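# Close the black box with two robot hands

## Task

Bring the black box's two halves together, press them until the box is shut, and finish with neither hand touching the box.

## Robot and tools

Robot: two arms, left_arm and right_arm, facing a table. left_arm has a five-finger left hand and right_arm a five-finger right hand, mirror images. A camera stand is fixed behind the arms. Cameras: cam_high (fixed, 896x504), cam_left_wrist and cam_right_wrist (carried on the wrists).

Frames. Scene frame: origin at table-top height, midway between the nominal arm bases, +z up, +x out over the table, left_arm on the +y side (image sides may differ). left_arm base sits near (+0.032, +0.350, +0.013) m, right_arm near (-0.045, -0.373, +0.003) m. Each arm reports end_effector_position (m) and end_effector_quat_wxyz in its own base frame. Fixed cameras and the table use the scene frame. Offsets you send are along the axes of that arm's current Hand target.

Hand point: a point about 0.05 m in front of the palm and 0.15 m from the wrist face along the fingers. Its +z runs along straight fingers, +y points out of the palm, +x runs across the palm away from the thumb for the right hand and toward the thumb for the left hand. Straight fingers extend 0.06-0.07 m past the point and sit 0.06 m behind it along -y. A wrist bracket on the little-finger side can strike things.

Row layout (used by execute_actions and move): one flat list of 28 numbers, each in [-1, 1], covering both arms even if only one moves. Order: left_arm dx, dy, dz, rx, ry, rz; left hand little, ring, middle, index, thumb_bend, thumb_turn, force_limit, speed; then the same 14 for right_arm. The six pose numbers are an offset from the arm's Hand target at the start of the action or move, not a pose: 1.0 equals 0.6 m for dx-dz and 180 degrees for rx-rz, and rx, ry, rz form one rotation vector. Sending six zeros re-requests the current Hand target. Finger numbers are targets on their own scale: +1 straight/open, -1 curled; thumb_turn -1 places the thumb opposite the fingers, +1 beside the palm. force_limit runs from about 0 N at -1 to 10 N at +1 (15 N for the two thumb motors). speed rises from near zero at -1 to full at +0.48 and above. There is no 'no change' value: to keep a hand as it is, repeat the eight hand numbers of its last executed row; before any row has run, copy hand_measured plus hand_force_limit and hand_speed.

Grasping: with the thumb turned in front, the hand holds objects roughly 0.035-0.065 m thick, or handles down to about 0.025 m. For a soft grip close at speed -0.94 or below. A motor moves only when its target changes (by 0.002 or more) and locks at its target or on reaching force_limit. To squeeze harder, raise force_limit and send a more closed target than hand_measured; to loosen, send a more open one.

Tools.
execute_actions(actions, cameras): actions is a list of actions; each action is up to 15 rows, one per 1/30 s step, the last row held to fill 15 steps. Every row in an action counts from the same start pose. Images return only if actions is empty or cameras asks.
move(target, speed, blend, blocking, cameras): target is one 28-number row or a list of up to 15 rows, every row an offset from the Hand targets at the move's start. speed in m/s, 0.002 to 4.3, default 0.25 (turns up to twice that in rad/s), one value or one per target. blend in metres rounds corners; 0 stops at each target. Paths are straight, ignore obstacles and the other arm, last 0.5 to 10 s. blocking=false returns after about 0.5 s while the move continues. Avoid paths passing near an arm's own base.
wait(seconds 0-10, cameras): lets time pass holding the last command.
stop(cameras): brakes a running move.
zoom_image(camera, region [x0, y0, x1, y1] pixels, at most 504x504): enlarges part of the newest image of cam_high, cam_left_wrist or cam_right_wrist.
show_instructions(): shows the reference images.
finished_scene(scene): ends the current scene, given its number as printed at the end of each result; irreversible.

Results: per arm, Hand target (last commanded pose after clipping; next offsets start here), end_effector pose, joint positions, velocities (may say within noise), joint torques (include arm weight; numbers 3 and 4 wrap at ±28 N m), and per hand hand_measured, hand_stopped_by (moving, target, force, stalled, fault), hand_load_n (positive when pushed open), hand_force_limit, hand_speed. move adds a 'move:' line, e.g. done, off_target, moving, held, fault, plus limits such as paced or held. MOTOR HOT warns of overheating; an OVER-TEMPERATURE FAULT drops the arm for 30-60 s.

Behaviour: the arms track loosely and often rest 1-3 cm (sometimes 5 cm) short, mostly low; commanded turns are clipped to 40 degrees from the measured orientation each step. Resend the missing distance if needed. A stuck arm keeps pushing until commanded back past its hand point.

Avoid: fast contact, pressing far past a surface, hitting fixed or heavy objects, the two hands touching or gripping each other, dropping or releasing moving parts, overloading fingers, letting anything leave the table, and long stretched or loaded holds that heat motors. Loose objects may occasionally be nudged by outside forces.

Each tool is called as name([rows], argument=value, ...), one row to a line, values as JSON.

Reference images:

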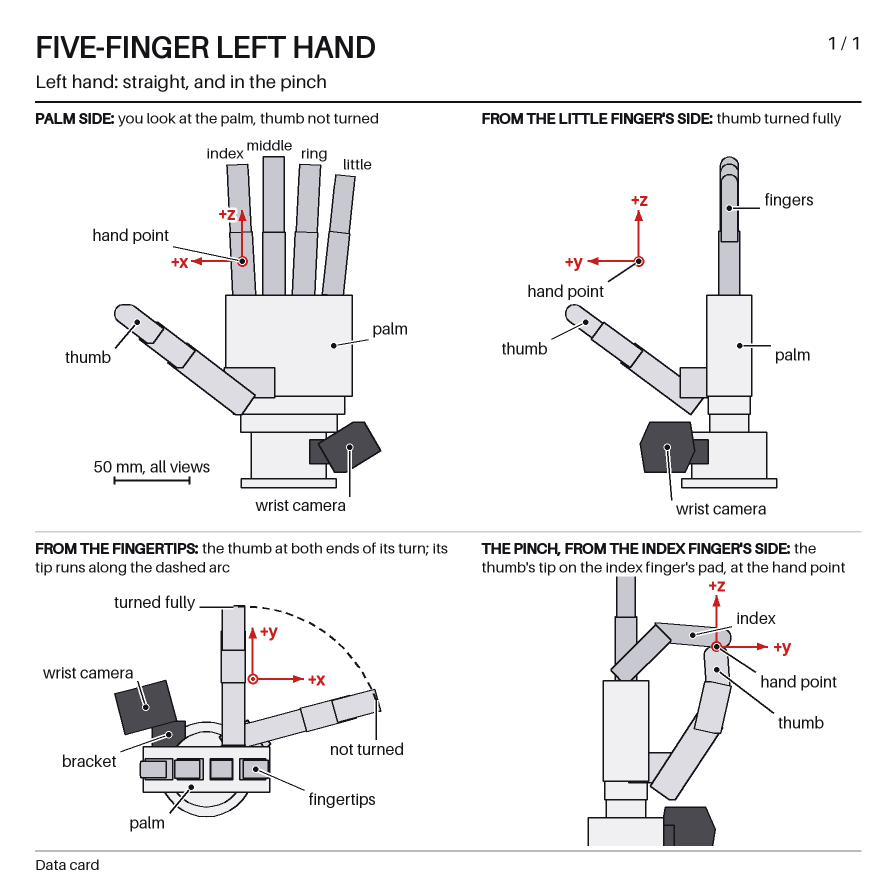

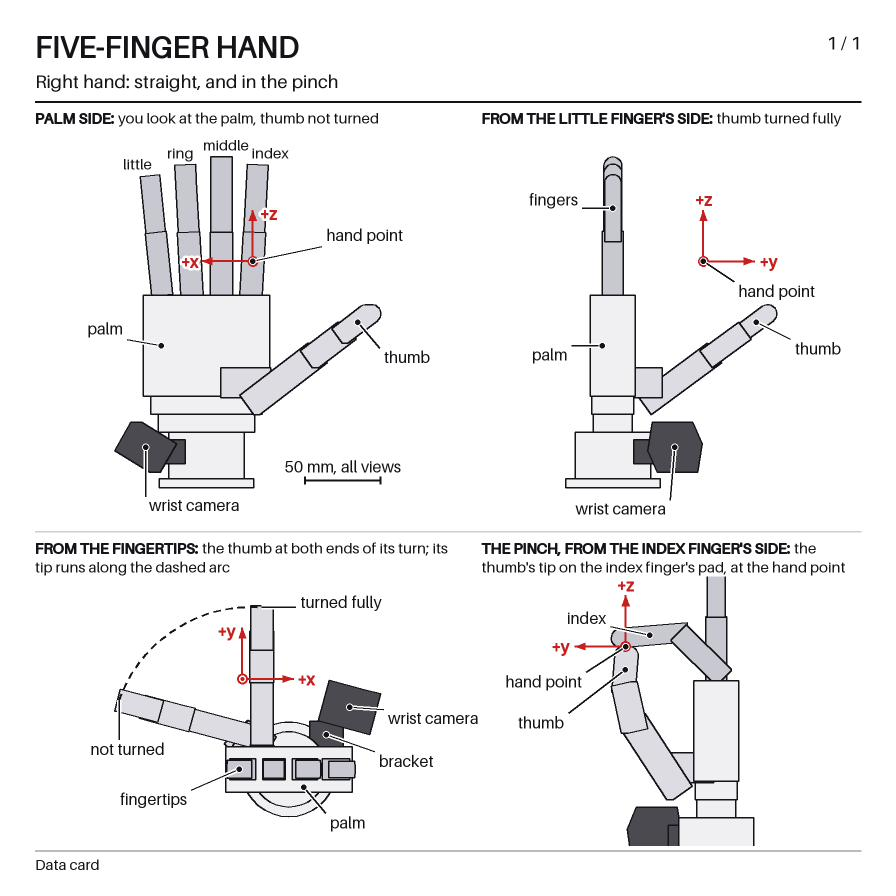

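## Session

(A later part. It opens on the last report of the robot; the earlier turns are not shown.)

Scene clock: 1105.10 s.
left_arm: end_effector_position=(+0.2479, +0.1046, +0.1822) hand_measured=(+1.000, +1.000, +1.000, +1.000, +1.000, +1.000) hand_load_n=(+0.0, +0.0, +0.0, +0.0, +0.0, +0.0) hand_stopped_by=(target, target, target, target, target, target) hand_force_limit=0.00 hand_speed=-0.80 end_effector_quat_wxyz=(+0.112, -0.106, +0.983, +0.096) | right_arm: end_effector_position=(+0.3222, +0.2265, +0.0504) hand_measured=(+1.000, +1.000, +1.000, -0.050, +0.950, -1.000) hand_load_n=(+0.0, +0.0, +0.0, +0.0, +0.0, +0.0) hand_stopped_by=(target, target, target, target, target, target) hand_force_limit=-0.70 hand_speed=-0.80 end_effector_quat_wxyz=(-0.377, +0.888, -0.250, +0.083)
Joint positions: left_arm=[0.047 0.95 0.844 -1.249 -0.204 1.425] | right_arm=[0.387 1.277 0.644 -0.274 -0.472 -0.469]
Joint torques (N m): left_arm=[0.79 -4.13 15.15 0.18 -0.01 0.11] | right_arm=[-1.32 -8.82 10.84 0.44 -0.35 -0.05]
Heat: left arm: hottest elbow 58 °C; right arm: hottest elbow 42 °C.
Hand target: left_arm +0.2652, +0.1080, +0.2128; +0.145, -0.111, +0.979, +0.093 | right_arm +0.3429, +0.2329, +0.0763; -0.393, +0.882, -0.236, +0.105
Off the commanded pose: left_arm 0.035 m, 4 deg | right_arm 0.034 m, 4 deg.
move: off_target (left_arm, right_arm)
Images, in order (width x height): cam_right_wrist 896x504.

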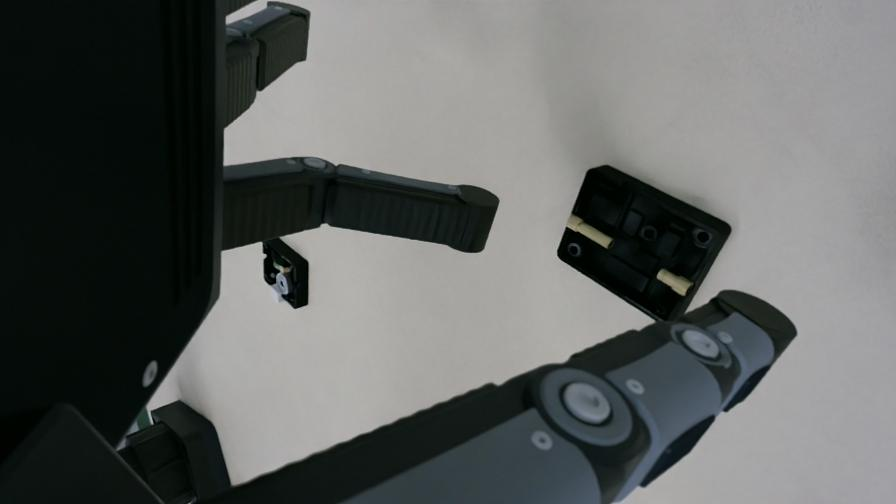

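move(target=[0,0,0,0,0,0,1,1,1,1,1,1,0,-0.8,-0.0067,0.065,0.0432,0,0,0,1,1,1,-0.05,0.95,-1,-0.7,-0.8], speed=0.08, cameras=["cam_right_wrist"])

Scene clock: 1144.57 s.
left_arm: end_effector_position=(+0.2479, +0.1046, +0.1822) hand_measured=(+1.000, +1.000, +1.000, +1.000, +1.000, +1.000) hand_load_n=(+0.0, +0.0, +0.0, +0.0, +0.0, +0.0) hand_stopped_by=(target, target, target, target, target, target) hand_force_limit=0.00 hand_speed=-0.80 end_effector_quat_wxyz=(+0.112, -0.106, +0.983, +0.096) | right_arm: end_effector_position=(+0.3279, +0.2286, +0.0291) hand_measured=(+1.000, +1.000, +1.000, -0.050, +0.950, -1.000) hand_load_n=(+0.0, +0.0, +0.0, +0.0, +0.0, +0.0) hand_stopped_by=(target, target, target, target, target, target) hand_force_limit=-0.70 hand_speed=-0.80 end_effector_quat_wxyz=(-0.388, +0.884, -0.243, +0.097)
Joint positions: left_arm=[0.047 0.95 0.844 -1.249 -0.204 1.425] | right_arm=[0.387 1.326 0.602 -0.145 -0.472 -0.472]
Joint torques (N m): left_arm=[0.5 -3.84 15.1 0.13 0.01 0.12] | right_arm=[-1.79 -6.95 7.36 1.62 -0.4 -0.06]
Heat: left arm: hottest elbow 59 °C; right arm: hottest elbow 44 °C.
Hand target: left_arm +0.2652, +0.1080, +0.2128; +0.145, -0.111, +0.979, +0.093 | right_arm +0.3360, +0.2290, +0.0300; -0.393, +0.882, -0.237, +0.105
Off the commanded pose: left_arm 0.035 m, 4 deg | right_arm 0.008 m, 1 deg.
move: off_target (left_arm)
Images, in order (width x height): cam_right_wrist 896x504.

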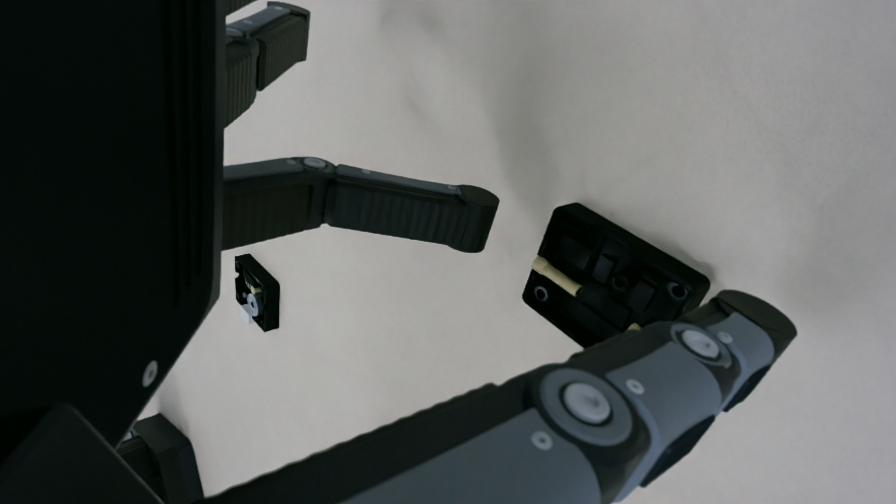

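move(target=[0,0,0,0,0,0,1,1,1,1,1,1,0,-0.8,0,0.0212,0.0113,0,0,0,1,1,1,-0.05,0.95,-1,-0.7,-0.8], speed=0.08, cameras=["cam_right_wrist"])

Scene clock: 1156.33 s.
left_arm: end_effector_position=(+0.2479, +0.1046, +0.1822) hand_measured=(+1.000, +1.000, +1.000, +1.000, +1.000, +1.000) hand_load_n=(+0.0, +0.0, +0.0, +0.0, +0.0, +0.0) hand_stopped_by=(target, target, target, target, target, target) hand_force_limit=0.00 hand_speed=-0.80 end_effector_quat_wxyz=(+0.112, -0.106, +0.983, +0.096) | right_arm: end_effector_position=(+0.3261, +0.2290, +0.0172) hand_measured=(+1.000, +1.000, +1.000, -0.050, +0.950, -1.000) hand_load_n=(+0.0, +0.0, +0.0, +0.0, +0.0, +0.0) hand_stopped_by=(target, target, target, target, target, target) hand_force_limit=-0.70 hand_speed=-0.80 end_effector_quat_wxyz=(-0.390, +0.884, -0.238, +0.098)
Joint positions: left_arm=[0.047 0.95 0.844 -1.249 -0.204 1.425] | right_arm=[0.388 1.352 0.582 -0.097 -0.477 -0.478]
Joint torques (N m): left_arm=[0.62 -3.6 15.16 0.18 -0.05 0.08] | right_arm=[-1.26 -7.3 6.94 1.61 -0.42 -0.05]
Heat: left arm: hottest elbow 59 °C; right arm: hottest elbow 43 °C.
Hand target: left_arm +0.2652, +0.1080, +0.2128; +0.145, -0.111, +0.979, +0.093 | right_arm +0.3342, +0.2261, +0.0160; -0.393, +0.882, -0.236, +0.105
Off the commanded pose: left_arm 0.035 m, 4 deg | right_arm 0.009 m, 1 deg.
move: off_target (left_arm)
Images, in order (width x height): cam_right_wrist 896x504.

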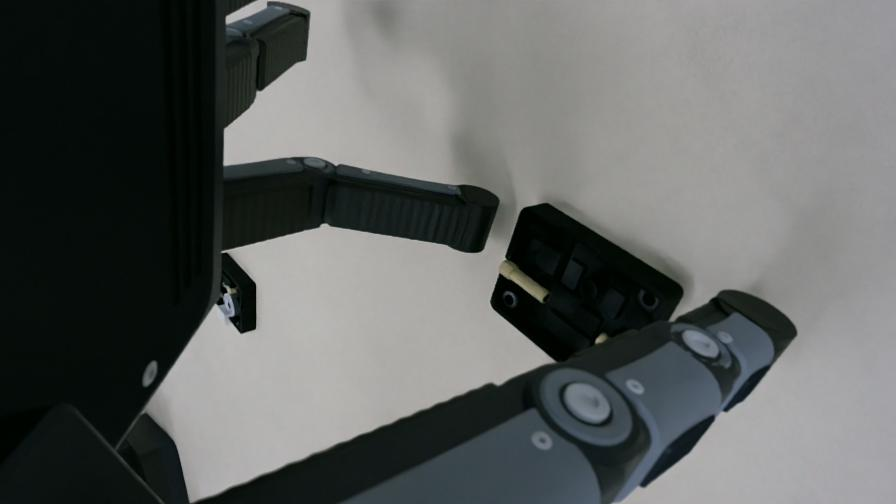

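move([
  [0,0,0,0,0,0,1,1,1,1,1,1,0,-0.8,0,0.005,0.0045,0,0,0,1,1,1,-0.1,0.88,-1,-0.7,-0.8],
  [0,0,0,0,0,0,1,1,1,1,1,1,0,-0.8,0,0.0065,0.006,0,0,0,1,1,1,-0.45,0.86,-1,-0.7,-0.8],
], speed=0.05, cameras=["cam_right_wrist"])

Scene clock: 1166.70 s.
left_arm: end_effector_position=(+0.2479, +0.1046, +0.1822) hand_measured=(+1.000, +1.000, +1.000, +1.000, +1.000, +1.000) hand_load_n=(+0.0, +0.0, +0.0, +0.0, +0.0, +0.0) hand_stopped_by=(target, target, target, target, target, target) hand_force_limit=0.00 hand_speed=-0.80 end_effector_quat_wxyz=(+0.112, -0.106, +0.983, +0.096) | right_arm: end_effector_position=(+0.3270, +0.2294, +0.0131) hand_measured=(+1.000, +1.000, +1.000, -0.226, +0.862, -1.000) hand_load_n=(+0.0, +0.0, +0.0, +2.0, +3.5, -1.0) hand_stopped_by=(target, target, target, force, force, target) hand_force_limit=-0.70 hand_speed=-0.80 end_effector_quat_wxyz=(-0.391, +0.884, -0.238, +0.099)
Joint positions: left_arm=[0.047 0.95 0.844 -1.249 -0.204 1.425] | right_arm=[0.388 1.365 0.578 -0.076 -0.477 -0.478]
Joint torques (N m): left_arm=[0.32 -3.49 15.15 0.12 -0.04 0.12] | right_arm=[-1.55 -6.77 6.72 1.54 -0.39 -0.04]
Heat: left arm: hottest elbow 59 °C; right arm: hottest elbow 42 °C.
Hand target: left_arm +0.2652, +0.1080, +0.2128; +0.145, -0.111, +0.979, +0.093 | right_arm +0.3343, +0.2261, +0.0107; -0.393, +0.882, -0.237, +0.105
Off the commanded pose: left_arm 0.035 m, 4 deg | right_arm 0.008 m, 1 deg.
move: off_target (left_arm)
Images, in order (width x height): cam_right_wrist 896x504.

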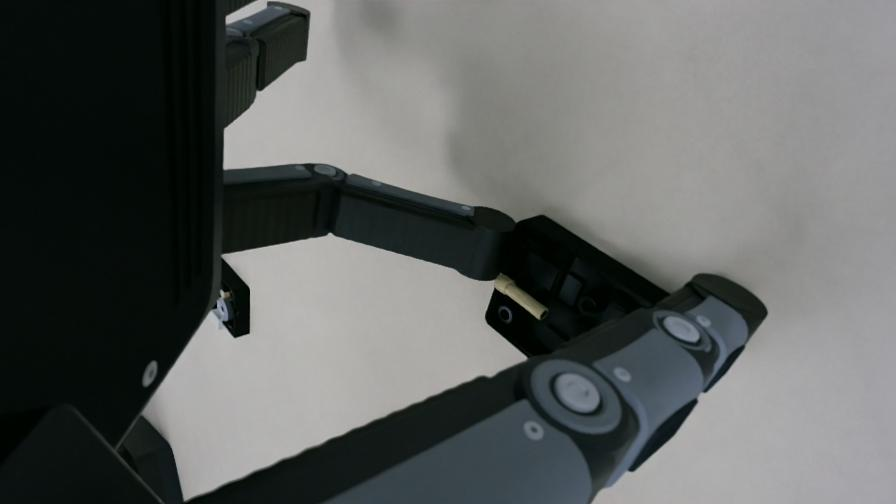

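move([
  [0,0,0,0,0,0,1,1,1,1,1,1,0,-0.8,0,-0.0619,-0.0557,0,0,0,1,1,1,-0.45,0.86,-1,-0.7,-0.8],
  [0,0,0,0,0,0,1,1,1,1,1,1,0,-0.8,-0.016,-0.1467,-0.1092,0,0.3048,-0.3385,1,1,1,-0.45,0.86,-1,-0.7,-0.8],
], speed=0.1, blend=0.02, cameras=["cam_high","cam_right_wrist"])

Scene clock: 1196.83 s.
left_arm: end_effector_position=(+0.2479, +0.1046, +0.1822) hand_measured=(+1.000, +1.000, +1.000, +1.000, +1.000, +1.000) hand_load_n=(+0.0, +0.0, +0.0, +0.0, +0.0, +0.0) hand_stopped_by=(target, target, target, target, target, target) hand_force_limit=0.00 hand_speed=-0.80 end_effector_quat_wxyz=(+0.112, -0.106, +0.983, +0.096) | right_arm: end_effector_position=(+0.3306, +0.2376, +0.1184) hand_measured=(+1.000, +1.000, +1.000, -0.226, +0.862, -1.000) hand_load_n=(-0.5, +0.0, +0.0, +2.5, +3.5, +0.0) hand_stopped_by=(target, target, target, force, force, target) hand_force_limit=-0.70 hand_speed=-0.80 end_effector_quat_wxyz=(-0.143, +0.739, +0.077, +0.654)
Joint positions: left_arm=[0.047 0.95 0.844 -1.249 -0.204 1.425] | right_arm=[1.051 1.334 0.299 0.896 0.727 -1.367]
Joint torques (N m): left_arm=[0.56 -3.78 15.04 0.24 -0.03 0.12] | right_arm=[-0.09 -4.78 5.55 2 0.36 -0.07]
Heat: left arm: hottest elbow 60 °C; right arm: hottest elbow 40 °C.
Hand target: left_arm +0.2652, +0.1080, +0.2128; +0.145, -0.111, +0.979, +0.093 | right_arm +0.3311, +0.2397, +0.1200; -0.142, +0.735, +0.079, +0.658
Off the commanded pose: left_arm 0.035 m, 4 deg | right_arm 0.003 m, 1 deg.
move: off_target (left_arm)
Images, in order (width x height): cam_high 896x504, cam_right_wrist 896x504.

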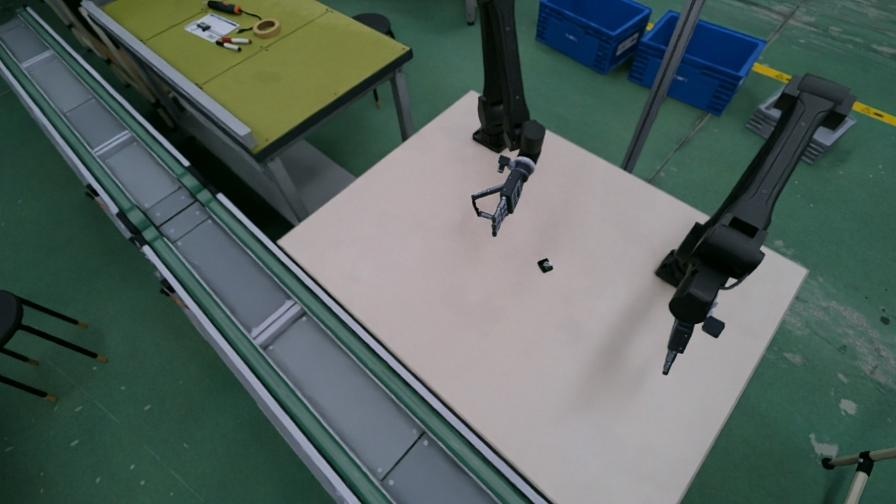

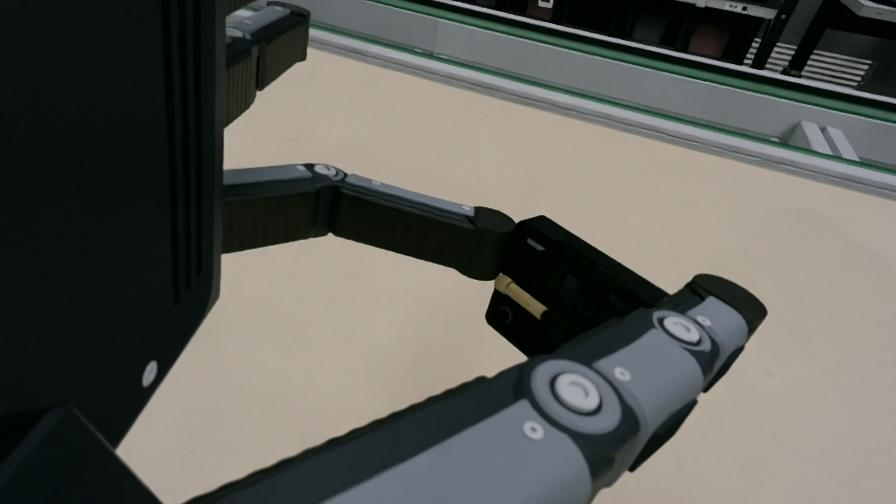

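move(target=[0,0,0,0,0,0,1,1,1,1,1,1,0,-0.8,-0.1155,0.012,0.0108,0,0,0,1,1,1,-0.45,0.86,-1,-0.7,-0.8], speed=0.08, cameras=["cam_right_wrist"])

Scene clock: 1212.60 s.
left_arm: end_effector_position=(+0.2479, +0.1046, +0.1822) hand_measured=(+1.000, +1.000, +1.000, +1.000, +1.000, +1.000) hand_load_n=(+0.0, +0.0, +0.0, +0.0, +0.0, +0.0) hand_stopped_by=(target, target, target, target, target, target) hand_force_limit=0.00 hand_speed=-0.80 end_effector_quat_wxyz=(+0.112, -0.106, +0.983, +0.096) | right_arm: end_effector_position=(+0.3307, +0.2377, +0.0492) hand_measured=(+1.000, +1.000, +1.000, -0.226, +0.862, -1.000) hand_load_n=(+0.0, +0.0, +0.0, +2.5, +3.5, -0.5) hand_stopped_by=(target, target, target, force, force, target) hand_force_limit=-0.70 hand_speed=-0.80 end_effector_quat_wxyz=(-0.143, +0.739, +0.077, +0.654)
Joint positions: left_arm=[0.047 0.95 0.844 -1.249 -0.204 1.425] | right_arm=[1.051 1.716 0.277 1.3 0.728 -1.367]
Joint torques (N m): left_arm=[0.62 -3.72 15.17 0.12 -0.05 0.09] | right_arm=[-0.26 -6.95 2.93 1.92 0.38 -0.08]
Heat: left arm: hottest elbow 60 °C; right arm: hottest elbow 38 °C.
Hand target: left_arm +0.2652, +0.1080, +0.2128; +0.145, -0.111, +0.979, +0.093 | right_arm +0.3310, +0.2398, +0.0500; -0.142, +0.735, +0.079, +0.658
Off the commanded pose: left_arm 0.035 m, 4 deg | right_arm 0.002 m, 1 deg.
move: off_target (left_arm)
Images, in order (width x height): cam_right_wrist 896x504.

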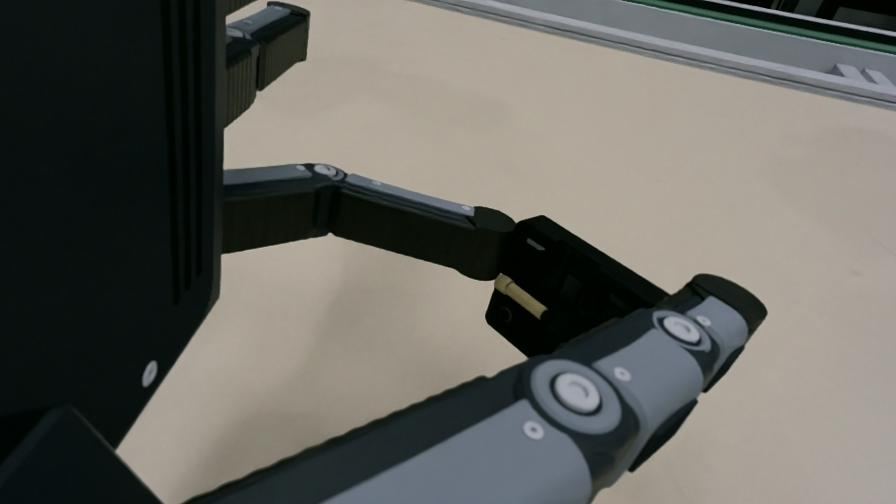

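move(target=[0,0,0,0,0,0,1,1,1,1,1,1,0,-0.8,-0.0413,0.0043,0.0038,0,0,0,1,1,1,-0.45,0.86,-1,-0.7,-0.8], speed=0.05, cameras=["cam_right_wrist","cam_high"])

zoom_image(camera="cam_high", region=[430, 130, 610, 280])

Scene clock: 1221.37 s.
left_arm: end_effector_position=(+0.2479, +0.1046, +0.1822) hand_measured=(+1.000, +1.000, +1.000, +1.000, +1.000, +1.000) hand_load_n=(+0.0, +0.0, +0.0, +0.0, +0.0, +0.0) hand_stopped_by=(target, target, target, target, target, target) hand_force_limit=0.00 hand_speed=-0.80 end_effector_quat_wxyz=(+0.112, -0.106, +0.983, +0.096) | right_arm: end_effector_position=(+0.3285, +0.2337, +0.0229) hand_measured=(+1.000, +1.000, +1.000, -0.226, +0.862, -1.000) hand_load_n=(+0.0, +0.0, +0.0, +2.5, +3.5, -0.5) hand_stopped_by=(target, target, target, force, force, target) hand_force_limit=-0.70 hand_speed=-0.80 end_effector_quat_wxyz=(-0.139, +0.741, +0.079, +0.652)
Joint positions: left_arm=[0.047 0.95 0.844 -1.249 -0.204 1.425] | right_arm=[1.051 1.86 0.277 1.434 0.728 -1.367]
Joint torques (N m): left_arm=[0.32 -3.78 15.12 0.18 -0.01 0.11] | right_arm=[-0.15 -7.71 2.71 2 0.38 -0.08]
Heat: left arm: hottest elbow 60 °C; right arm: hottest elbow 37 °C.
Hand target: left_arm +0.2652, +0.1080, +0.2128; +0.145, -0.111, +0.979, +0.093 | right_arm +0.3310, +0.2397, +0.0249; -0.141, +0.735, +0.079, +0.658
Off the commanded pose: left_arm 0.035 m, 4 deg | right_arm 0.007 m, 1 deg.
move: off_target (left_arm)
Images, in order (width x height): cam_high 896x504, cam_right_wrist 896x504.

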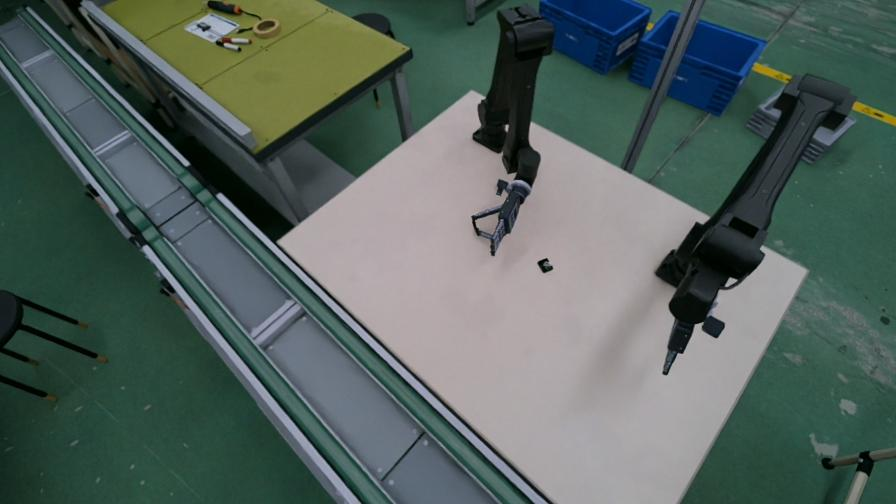

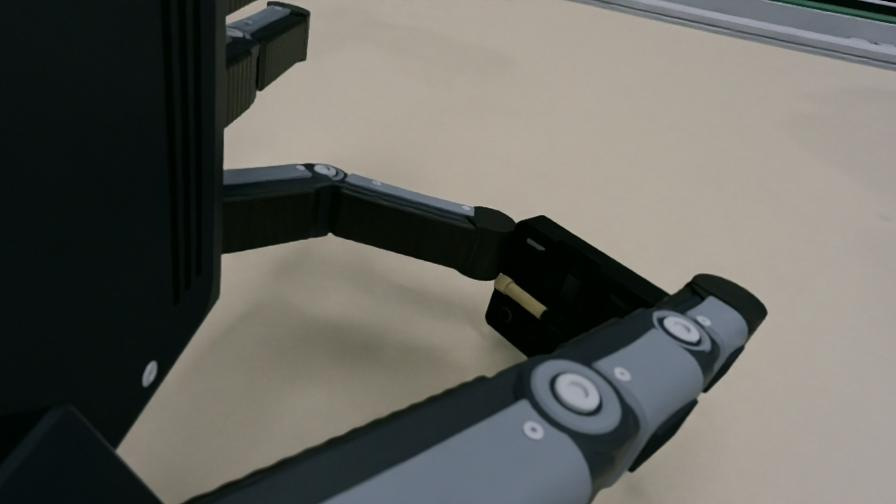

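Scaled by 2.800 from the camera's 896x504 image, which has a finer 1280x720 frame.

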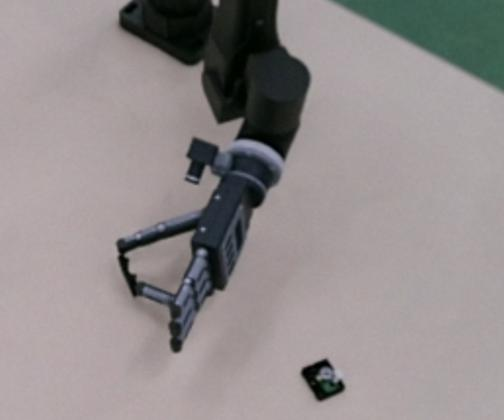

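move(target=[0,0,0,0,0,0,1,1,1,1,1,1,0,-0.8,-0.0132,0.0014,0.0012,0,0,0,1,1,1,-0.45,0.86,-1,-0.7,-0.8], speed=0.04, cameras=["cam_right_wrist"])

Scene clock: 1246.47 s.
left_arm: end_effector_position=(+0.2479, +0.1046, +0.1822) hand_measured=(+1.000, +1.000, +1.000, +1.000, +1.000, +1.000) hand_load_n=(+0.0, +0.0, +0.0, +0.0, +0.0, +0.0) hand_stopped_by=(target, target, target, target, target, target) hand_force_limit=0.00 hand_speed=-0.80 end_effector_quat_wxyz=(+0.112, -0.106, +0.983, +0.096) | right_arm: end_effector_position=(+0.3289, +0.2337, +0.0176) hand_measured=(+1.000, +1.000, +1.000, -0.226, +0.862, -1.000) hand_load_n=(+0.0, +0.0, +0.0, +2.0, +3.5, -1.0) hand_stopped_by=(target, target, target, force, force, target) hand_force_limit=-0.70 hand_speed=-0.80 end_effector_quat_wxyz=(-0.139, +0.739, +0.079, +0.654)
Joint positions: left_arm=[0.047 0.95 0.844 -1.249 -0.204 1.425] | right_arm=[1.051 1.901 0.282 1.479 0.73 -1.374]
Joint torques (N m): left_arm=[0.32 -3.49 15.21 0.1 -0.02 0.1] | right_arm=[-0.62 -7.65 2.55 1.74 0.3 -0.02]
Heat: left arm: hottest elbow 60 °C; right arm: hottest elbow 35 °C.
Hand target: left_arm +0.2652, +0.1080, +0.2128; +0.145, -0.111, +0.979, +0.093 | right_arm +0.3310, +0.2397, +0.0170; -0.142, +0.735, +0.079, +0.658
Off the commanded pose: left_arm 0.035 m, 4 deg | right_arm 0.006 m, 1 deg.
move: off_target (left_arm)
Images, in order (width x height): cam_right_wrist 896x504.

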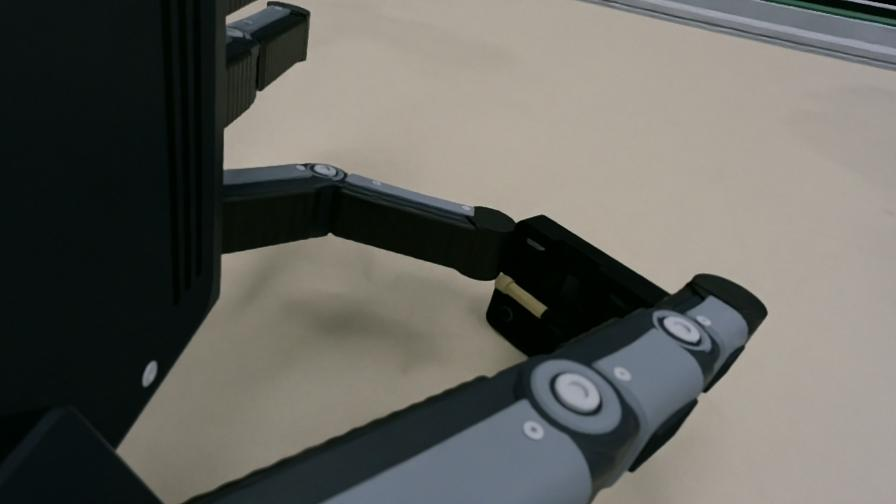

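move(target=[0,0,0,0,0,0,1,1,1,1,1,1,0,-0.8,-0.0066,0.0007,0.0006,0,0,0,1,1,1,-0.45,0.86,-1,-0.7,-0.8], speed=0.04, cameras=["cam_right_wrist"])

Scene clock: 1251.37 s.
left_arm: end_effector_position=(+0.2479, +0.1046, +0.1822) hand_measured=(+1.000, +1.000, +1.000, +1.000, +1.000, +1.000) hand_load_n=(+0.0, +0.0, +0.0, +0.0, +0.0, +0.0) hand_stopped_by=(target, target, target, target, target, target) hand_force_limit=0.00 hand_speed=-0.80 end_effector_quat_wxyz=(+0.112, -0.106, +0.983, +0.096) | right_arm: end_effector_position=(+0.3299, +0.2358, +0.0171) hand_measured=(+1.000, +1.000, +1.000, -0.226, +0.862, -1.000) hand_load_n=(+0.0, +0.0, +0.0, +1.5, +4.0, -1.0) hand_stopped_by=(target, target, target, force, force, target) hand_force_limit=-0.70 hand_speed=-0.80 end_effector_quat_wxyz=(-0.141, +0.736, +0.079, +0.658)
Joint positions: left_arm=[0.047 0.95 0.844 -1.249 -0.204 1.425] | right_arm=[1.053 1.92 0.288 1.504 0.731 -1.381]
Joint torques (N m): left_arm=[0.79 -3.96 15.16 0.14 -0.02 0.1] | right_arm=[-0.21 -7.3 2.24 1.59 0.27 0.05]
Heat: left arm: hottest elbow 60 °C; right arm: hottest elbow 35 °C.
Hand target: left_arm +0.2652, +0.1080, +0.2128; +0.145, -0.111, +0.979, +0.093 | right_arm +0.3309, +0.2397, +0.0129; -0.141, +0.735, +0.079, +0.658
Off the commanded pose: left_arm 0.035 m, 4 deg | right_arm 0.006 m, 0 deg.
move: off_target (left_arm)
Images, in order (width x height): cam_right_wrist 896x504.

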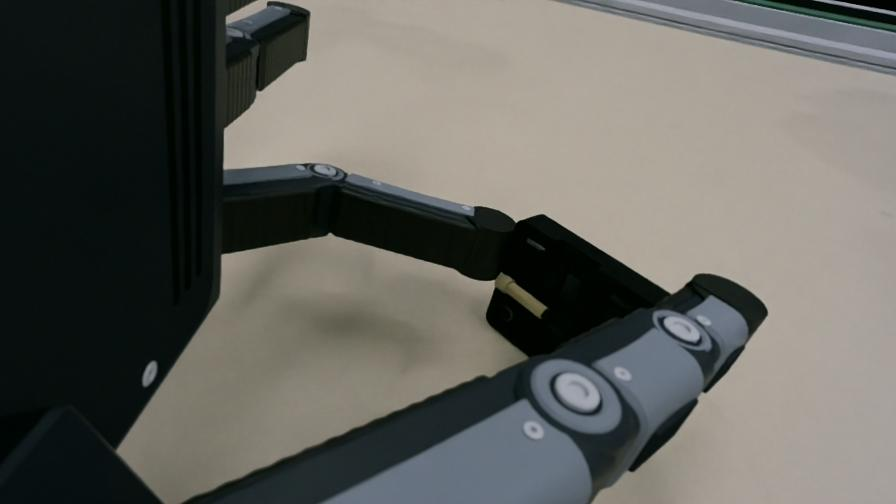

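move(target=[0,0,0,0,0,0,1,1,1,1,1,1,0,-0.8,0.005,-0.0005,-0.0005,0,0,0,1,1,1,-0.1,0.97,-1,-0.7,-0.85], speed=0.04, cameras=["cam_right_wrist"])

Scene clock: 1266.50 s.
left_arm: end_effector_position=(+0.2479, +0.1046, +0.1822) hand_measured=(+1.000, +1.000, +1.000, +1.000, +1.000, +1.000) hand_load_n=(+0.0, +0.0, +0.0, +0.0, +0.0, +0.0) hand_stopped_by=(target, target, target, target, target, target) hand_force_limit=0.00 hand_speed=-0.80 end_effector_quat_wxyz=(+0.112, -0.106, +0.983, +0.096) | right_arm: end_effector_position=(+0.3296, +0.2354, +0.0155) hand_measured=(+1.000, +1.000, +1.000, -0.100, +0.970, -1.000) hand_load_n=(+0.0, +0.0, +0.0, +0.0, +0.0, +0.0) hand_stopped_by=(target, target, target, target, target, target) hand_force_limit=-0.70 hand_speed=-0.85 end_effector_quat_wxyz=(-0.140, +0.737, +0.080, +0.657)
Joint positions: left_arm=[0.047 0.95 0.844 -1.249 -0.204 1.425] | right_arm=[1.053 1.924 0.288 1.504 0.73 -1.381]
Joint torques (N m): left_arm=[0.56 -3.49 15.16 0.08 -0.04 0.13] | right_arm=[-0.26 -9.11 2.07 0.99 0.29 0.04]
Heat: left arm: hottest elbow 60 °C; right arm: hottest elbow 34 °C.
Hand target: left_arm +0.2652, +0.1080, +0.2128; +0.145, -0.111, +0.979, +0.093 | right_arm +0.3309, +0.2397, +0.0160; -0.141, +0.735, +0.079, +0.658
Off the commanded pose: left_arm 0.035 m, 4 deg | right_arm 0.004 m, 0 deg.
move: off_target (left_arm)
Images, in order (width x height): cam_right_wrist 896x504.

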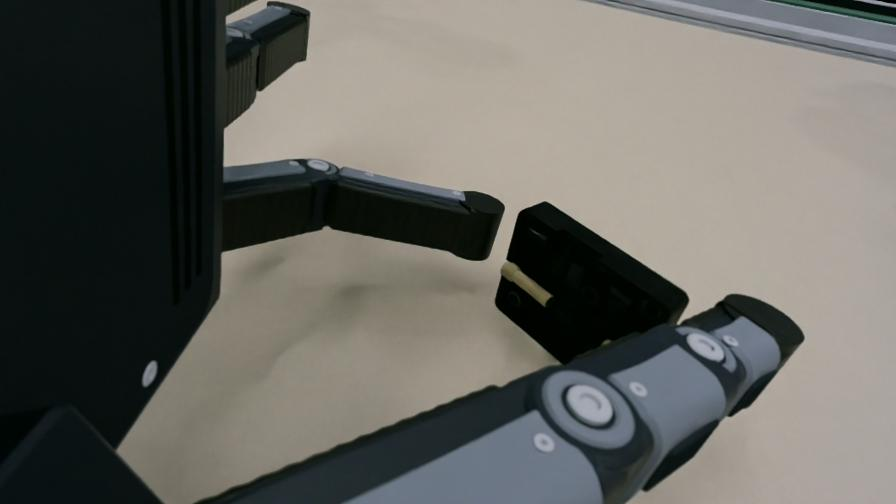

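move([
  [0,0,0,0,0,0,1,1,1,1,1,1,0,-0.8,0,0,0,0,0,0,1,1,1,0.1,1,-1,-0.7,-0.6],
  [0,0,0,0,0,0,1,1,1,1,1,1,0,-0.8,-0.0105,-0.0552,-0.0498,0,0,0,1,1,1,0.1,1,-1,-0.7,-0.6],
], speed=0.06, cameras=["cam_right_wrist","cam_high"])

Scene clock: 1280.93 s.
left_arm: end_effector_position=(+0.2479, +0.1046, +0.1822) hand_measured=(+1.000, +1.000, +1.000, +1.000, +1.000, +1.000) hand_load_n=(+0.0, +0.5, +0.0, +0.0, +0.0, +0.0) hand_stopped_by=(target, target, target, target, target, target) hand_force_limit=0.00 hand_speed=-0.80 end_effector_quat_wxyz=(+0.112, -0.106, +0.983, +0.096) | right_arm: end_effector_position=(+0.2905, +0.2550, +0.0140) hand_measured=(+1.000, +1.000, +1.000, +0.100, +1.000, -1.000) hand_load_n=(+0.0, +0.0, +0.0, +0.0, +0.0, +0.5) hand_stopped_by=(target, target, target, target, target, target) hand_force_limit=-0.70 hand_speed=-0.60 end_effector_quat_wxyz=(-0.134, +0.737, +0.088, +0.657)
Joint positions: left_arm=[0.047 0.95 0.844 -1.249 -0.204 1.425] | right_arm=[1.218 1.924 0.292 1.471 0.893 -1.363]
Joint torques (N m): left_arm=[0.5 -3.66 15.16 0.17 -0.03 0.11] | right_arm=[-0.15 -9.88 2.33 0.59 0.42 0.17]
Heat: left arm: hottest elbow 61 °C; right arm: hottest elbow 34 °C.
Hand target: left_arm +0.2652, +0.1080, +0.2128; +0.145, -0.111, +0.979, +0.093 | right_arm +0.2919, +0.2622, +0.0160; -0.141, +0.735, +0.079, +0.658
Off the commanded pose: left_arm 0.035 m, 4 deg | right_arm 0.008 m, 1 deg.
move: off_target (left_arm)
Images, in order (width x height): cam_high 896x504, cam_right_wrist 896x504.

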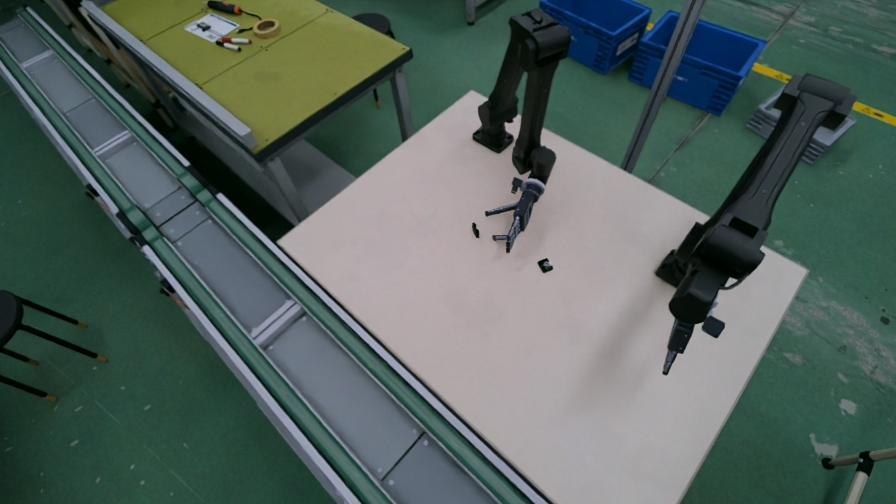

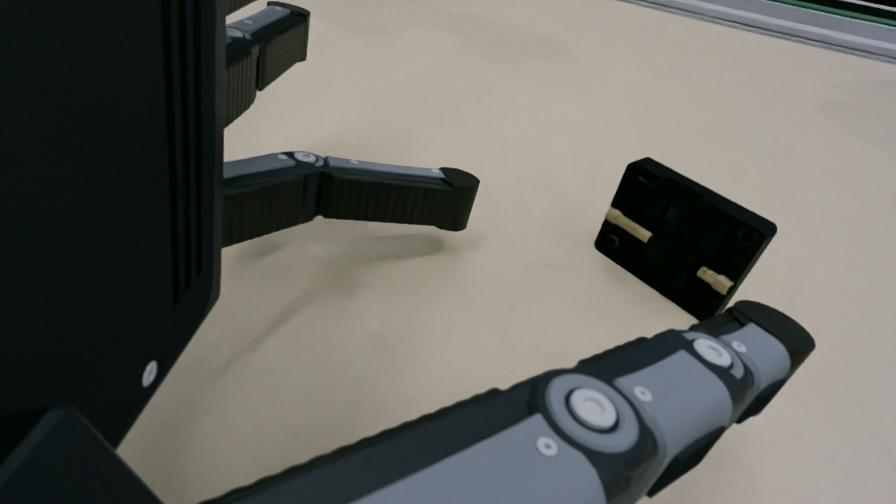

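move([
  [0,0,0,0,0,0,1,1,1,1,1,1,0,-0.8,0.2376,-0.0248,-0.0223,0,0,0,1,1,1,1,1,-1,-0.7,-0.6],
  [0,0,0,0,0,0,1,1,1,1,1,1,0,-0.8,0.2467,0.2047,-0.0033,-0.2185,-0.4268,0.1900,1,1,1,1,1,-1,-0.7,-0.6],
], speed=0.12, blend=0.02, cameras=["cam_right_wrist","cam_high"])

Scene clock: 1318.93 s.
left_arm: end_effector_position=(+0.2479, +0.1046, +0.1822) hand_measured=(+1.000, +1.000, +1.000, +1.000, +1.000, +1.000) hand_load_n=(+0.0, +0.0, +0.0, +0.0, +0.0, +0.0) hand_stopped_by=(target, target, target, target, target, target) hand_force_limit=0.00 hand_speed=-0.80 end_effector_quat_wxyz=(+0.112, -0.106, +0.983, +0.096) | right_arm: end_effector_position=(+0.3286, +0.1319, +0.1389) hand_measured=(+1.000, +1.000, +1.000, +1.000, +1.000, -1.000) hand_load_n=(+0.0, +0.0, +0.0, +0.0, +0.0, +0.0) hand_stopped_by=(target, target, target, target, target, target) hand_force_limit=-0.70 hand_speed=-0.60 end_effector_quat_wxyz=(+0.009, +0.968, -0.251, -0.009)
Joint positions: left_arm=[0.047 0.95 0.844 -1.249 -0.204 1.425] | right_arm=[0.418 1.495 1.208 -1.309 0.004 -0.645]
Joint torques (N m): left_arm=[0.79 -3.19 15.15 0.25 0 0.09] | right_arm=[-1.2 -10.34 11.21 -0.68 -0.03 0.13]
Heat: left arm: hottest elbow 61 °C; right arm: hottest elbow 36 °C.
Hand target: left_arm +0.2652, +0.1080, +0.2128; +0.145, -0.111, +0.979, +0.093 | right_arm +0.3450, +0.1349, +0.1500; +0.000, +0.966, -0.259, +0.000
Off the commanded pose: left_arm 0.035 m, 4 deg | right_arm 0.020 m, 2 deg.
move: off_target (left_arm, right_arm)
Images, in order (width x height): cam_high 896x504, cam_right_wrist 896x504.

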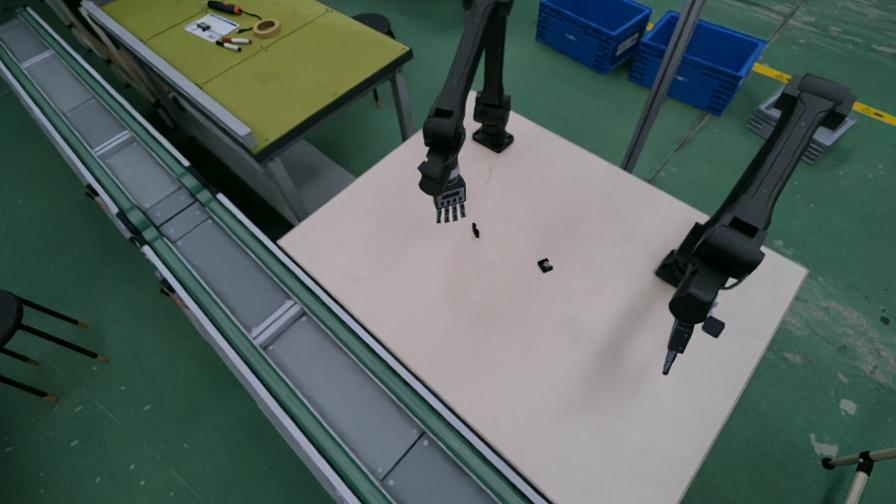

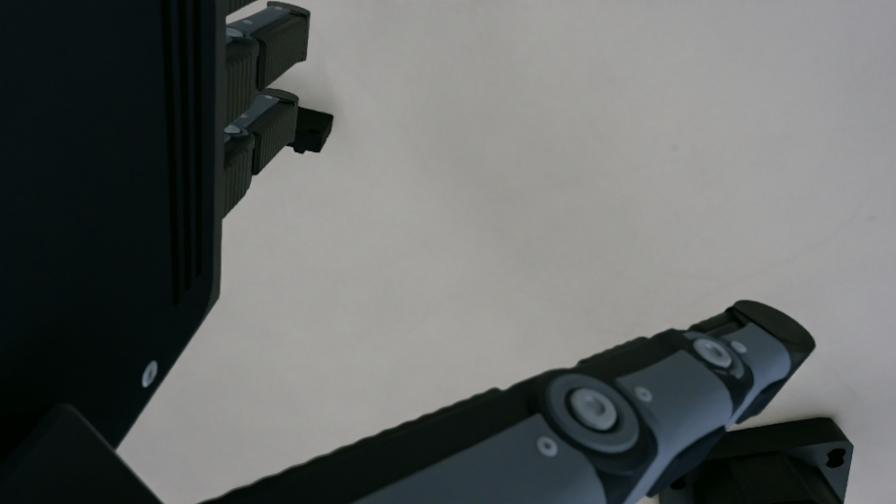

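move(target=[0,0,0,0,0,0,1,1,1,1,1,1,0,-0.8,0.01,0,0.095,0,0,0,1,1,1,1,1,-1,-0.7,-0.6], speed=0.1, cameras=["cam_right_wrist","cam_high"])

zoom_image(camera="cam_high", region=[410, 130, 590, 280])

Scene clock: 1333.97 s.
left_arm: end_effector_position=(+0.2479, +0.1046, +0.1822) hand_measured=(+1.000, +1.000, +1.000, +1.000, +1.000, +1.000) hand_load_n=(+0.0, +0.0, +0.0, +0.0, +0.0, +0.0) hand_stopped_by=(target, target, target, target, target, target) hand_force_limit=0.00 hand_speed=-0.80 end_effector_quat_wxyz=(+0.112, -0.106, +0.983, +0.096) | right_arm: end_effector_position=(+0.3429, +0.1345, +0.0964) hand_measured=(+1.000, +1.000, +1.000, +1.000, +1.000, -1.000) hand_load_n=(+0.0, +0.0, +0.0, +0.0, +0.0, +0.0) hand_stopped_by=(target, target, target, target, target, target) hand_force_limit=-0.70 hand_speed=-0.60 end_effector_quat_wxyz=(+0.003, +0.967, -0.256, -0.001)
Joint positions: left_arm=[0.047 0.95 0.844 -1.249 -0.204 1.425] | right_arm=[0.408 1.555 1.162 -1.185 0.004 -0.645]
Joint torques (N m): left_arm=[0.26 -3.49 15.16 0.17 -0.04 0.12] | right_arm=[-1.38 -11.22 7.73 0.31 -0.03 -0.01]
Heat: left arm: hottest elbow 61 °C; right arm: hottest elbow 39 °C.
Hand target: left_arm +0.2652, +0.1080, +0.2128; +0.145, -0.111, +0.979, +0.093 | right_arm +0.3503, +0.1319, +0.0930; +0.000, +0.966, -0.259, +0.000
Off the commanded pose: left_arm 0.035 m, 4 deg | right_arm 0.008 m, 1 deg.
move: off_target (left_arm)
Images, in order (width x height): cam_high 896x504, cam_right_wrist 896x504.

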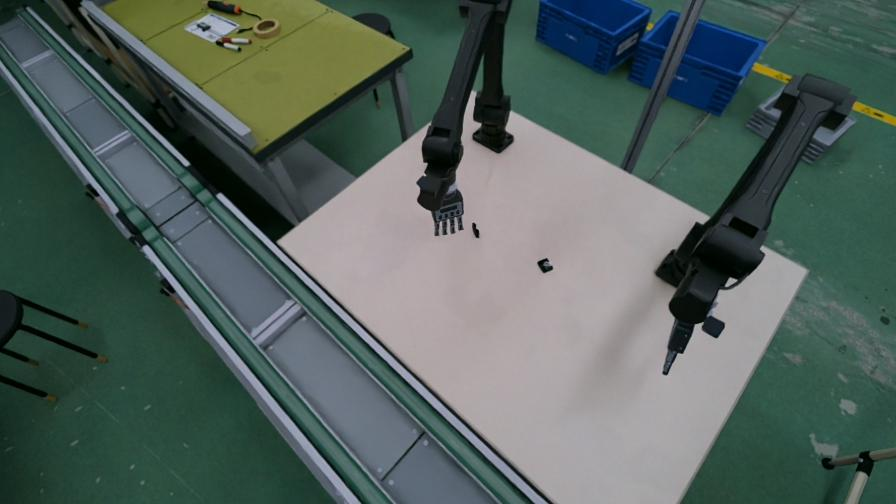

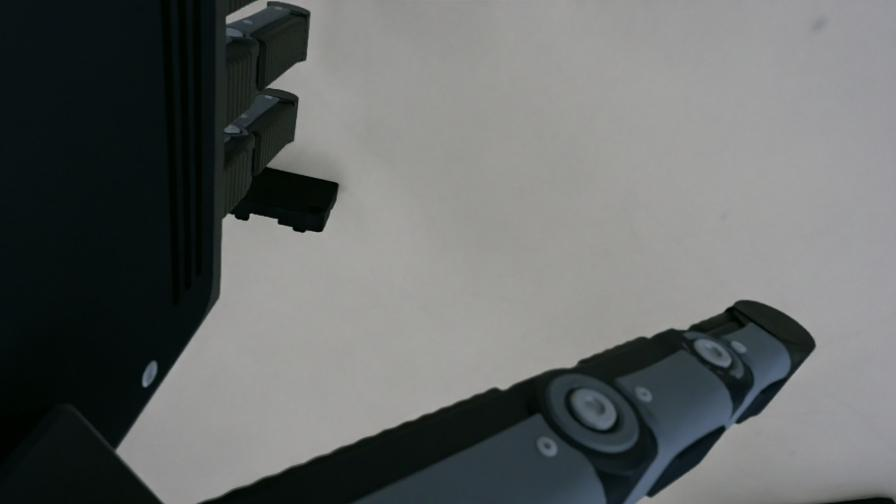

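Scaled by 2.800 from the camera's 896x504 image, which has a finer 1280x720 frame.

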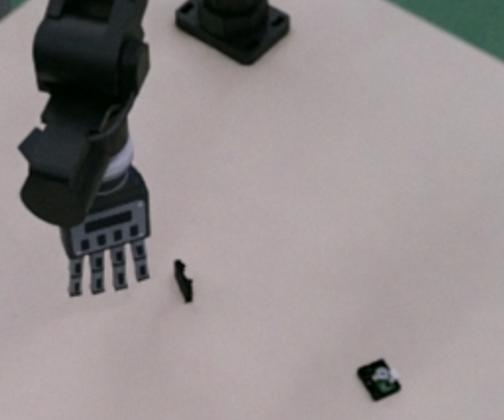

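move([
  [0,0,0,0,0,0,1,1,1,1,1,1,0,-0.8,0,0,0.0267,0,0,0,1,1,1,1,1,-1,-0.7,-0.6],
  [0,0,0,0,0,0,1,1,1,1,1,1,0,-0.8,-0.025,0,0.0267,0,0,0,1,1,1,1,1,-1,-0.7,-0.6],
], speed=0.05, cameras=["cam_right_wrist","cam_high"])

zoom_image(camera="cam_high", region=[410, 130, 590, 280])

Scene clock: 1352.80 s.
left_arm: end_effector_position=(+0.2479, +0.1046, +0.1822) hand_measured=(+1.000, +1.000, +1.000, +1.000, +1.000, +1.000) hand_load_n=(+0.0, +0.0, +0.0, +0.0, +0.0, +0.0) hand_stopped_by=(target, target, target, target, target, target) hand_force_limit=0.00 hand_speed=-0.80 end_effector_quat_wxyz=(+0.112, -0.106, +0.983, +0.096) | right_arm: end_effector_position=(+0.3343, +0.1318, +0.0748) hand_measured=(+1.000, +1.000, +1.000, +1.000, +1.000, -1.000) hand_load_n=(+0.0, +0.0, +0.0, -0.5, +0.0, +0.0) hand_stopped_by=(target, target, target, target, target, target) hand_force_limit=-0.70 hand_speed=-0.60 end_effector_quat_wxyz=(+0.009, +0.966, -0.258, -0.008)
Joint positions: left_arm=[0.047 0.95 0.844 -1.249 -0.204 1.425] | right_arm=[0.41 1.569 1.113 -1.138 0.004 -0.639]
Joint torques (N m): left_arm=[0.38 -3.84 15.1 0.16 -0.02 0.07] | right_arm=[0.21 -12.75 7.34 0.24 -0.04 0.22]
Heat: left arm: hottest elbow 61 °C; right arm: hottest elbow 39 °C.
Hand target: left_arm +0.2652, +0.1080, +0.2128; +0.145, -0.111, +0.979, +0.093 | right_arm +0.3372, +0.1394, +0.0770; +0.000, +0.966, -0.259, +0.000
Off the commanded pose: left_arm 0.035 m, 4 deg | right_arm 0.008 m, 1 deg.
move: off_target (left_arm)
Images, in order (width x height): cam_high 896x504, cam_right_wrist 896x504.

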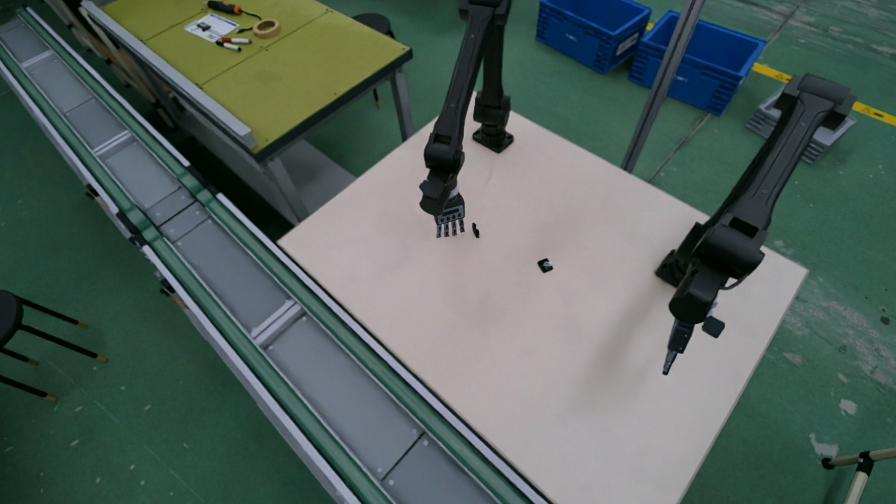

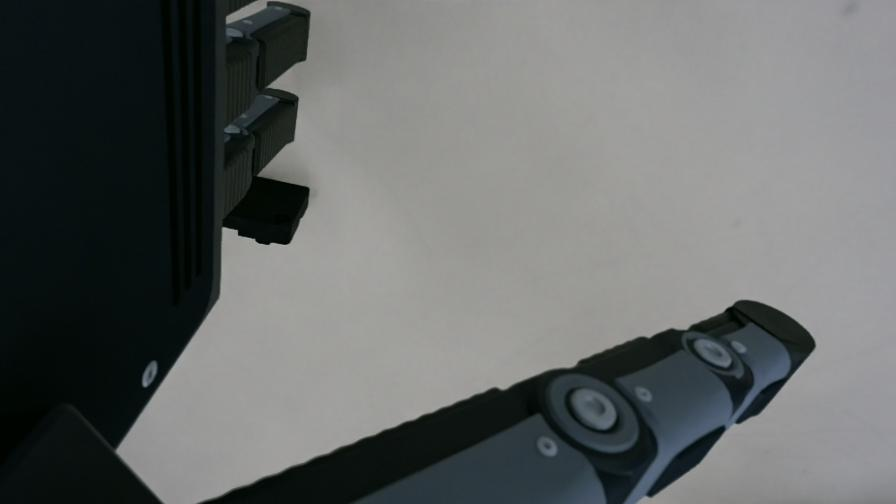

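Scaled by 2.800 from the camera's 896x504 image, which has a finer 1280x720 frame.

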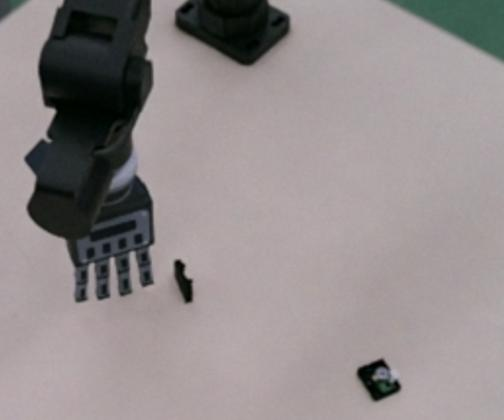

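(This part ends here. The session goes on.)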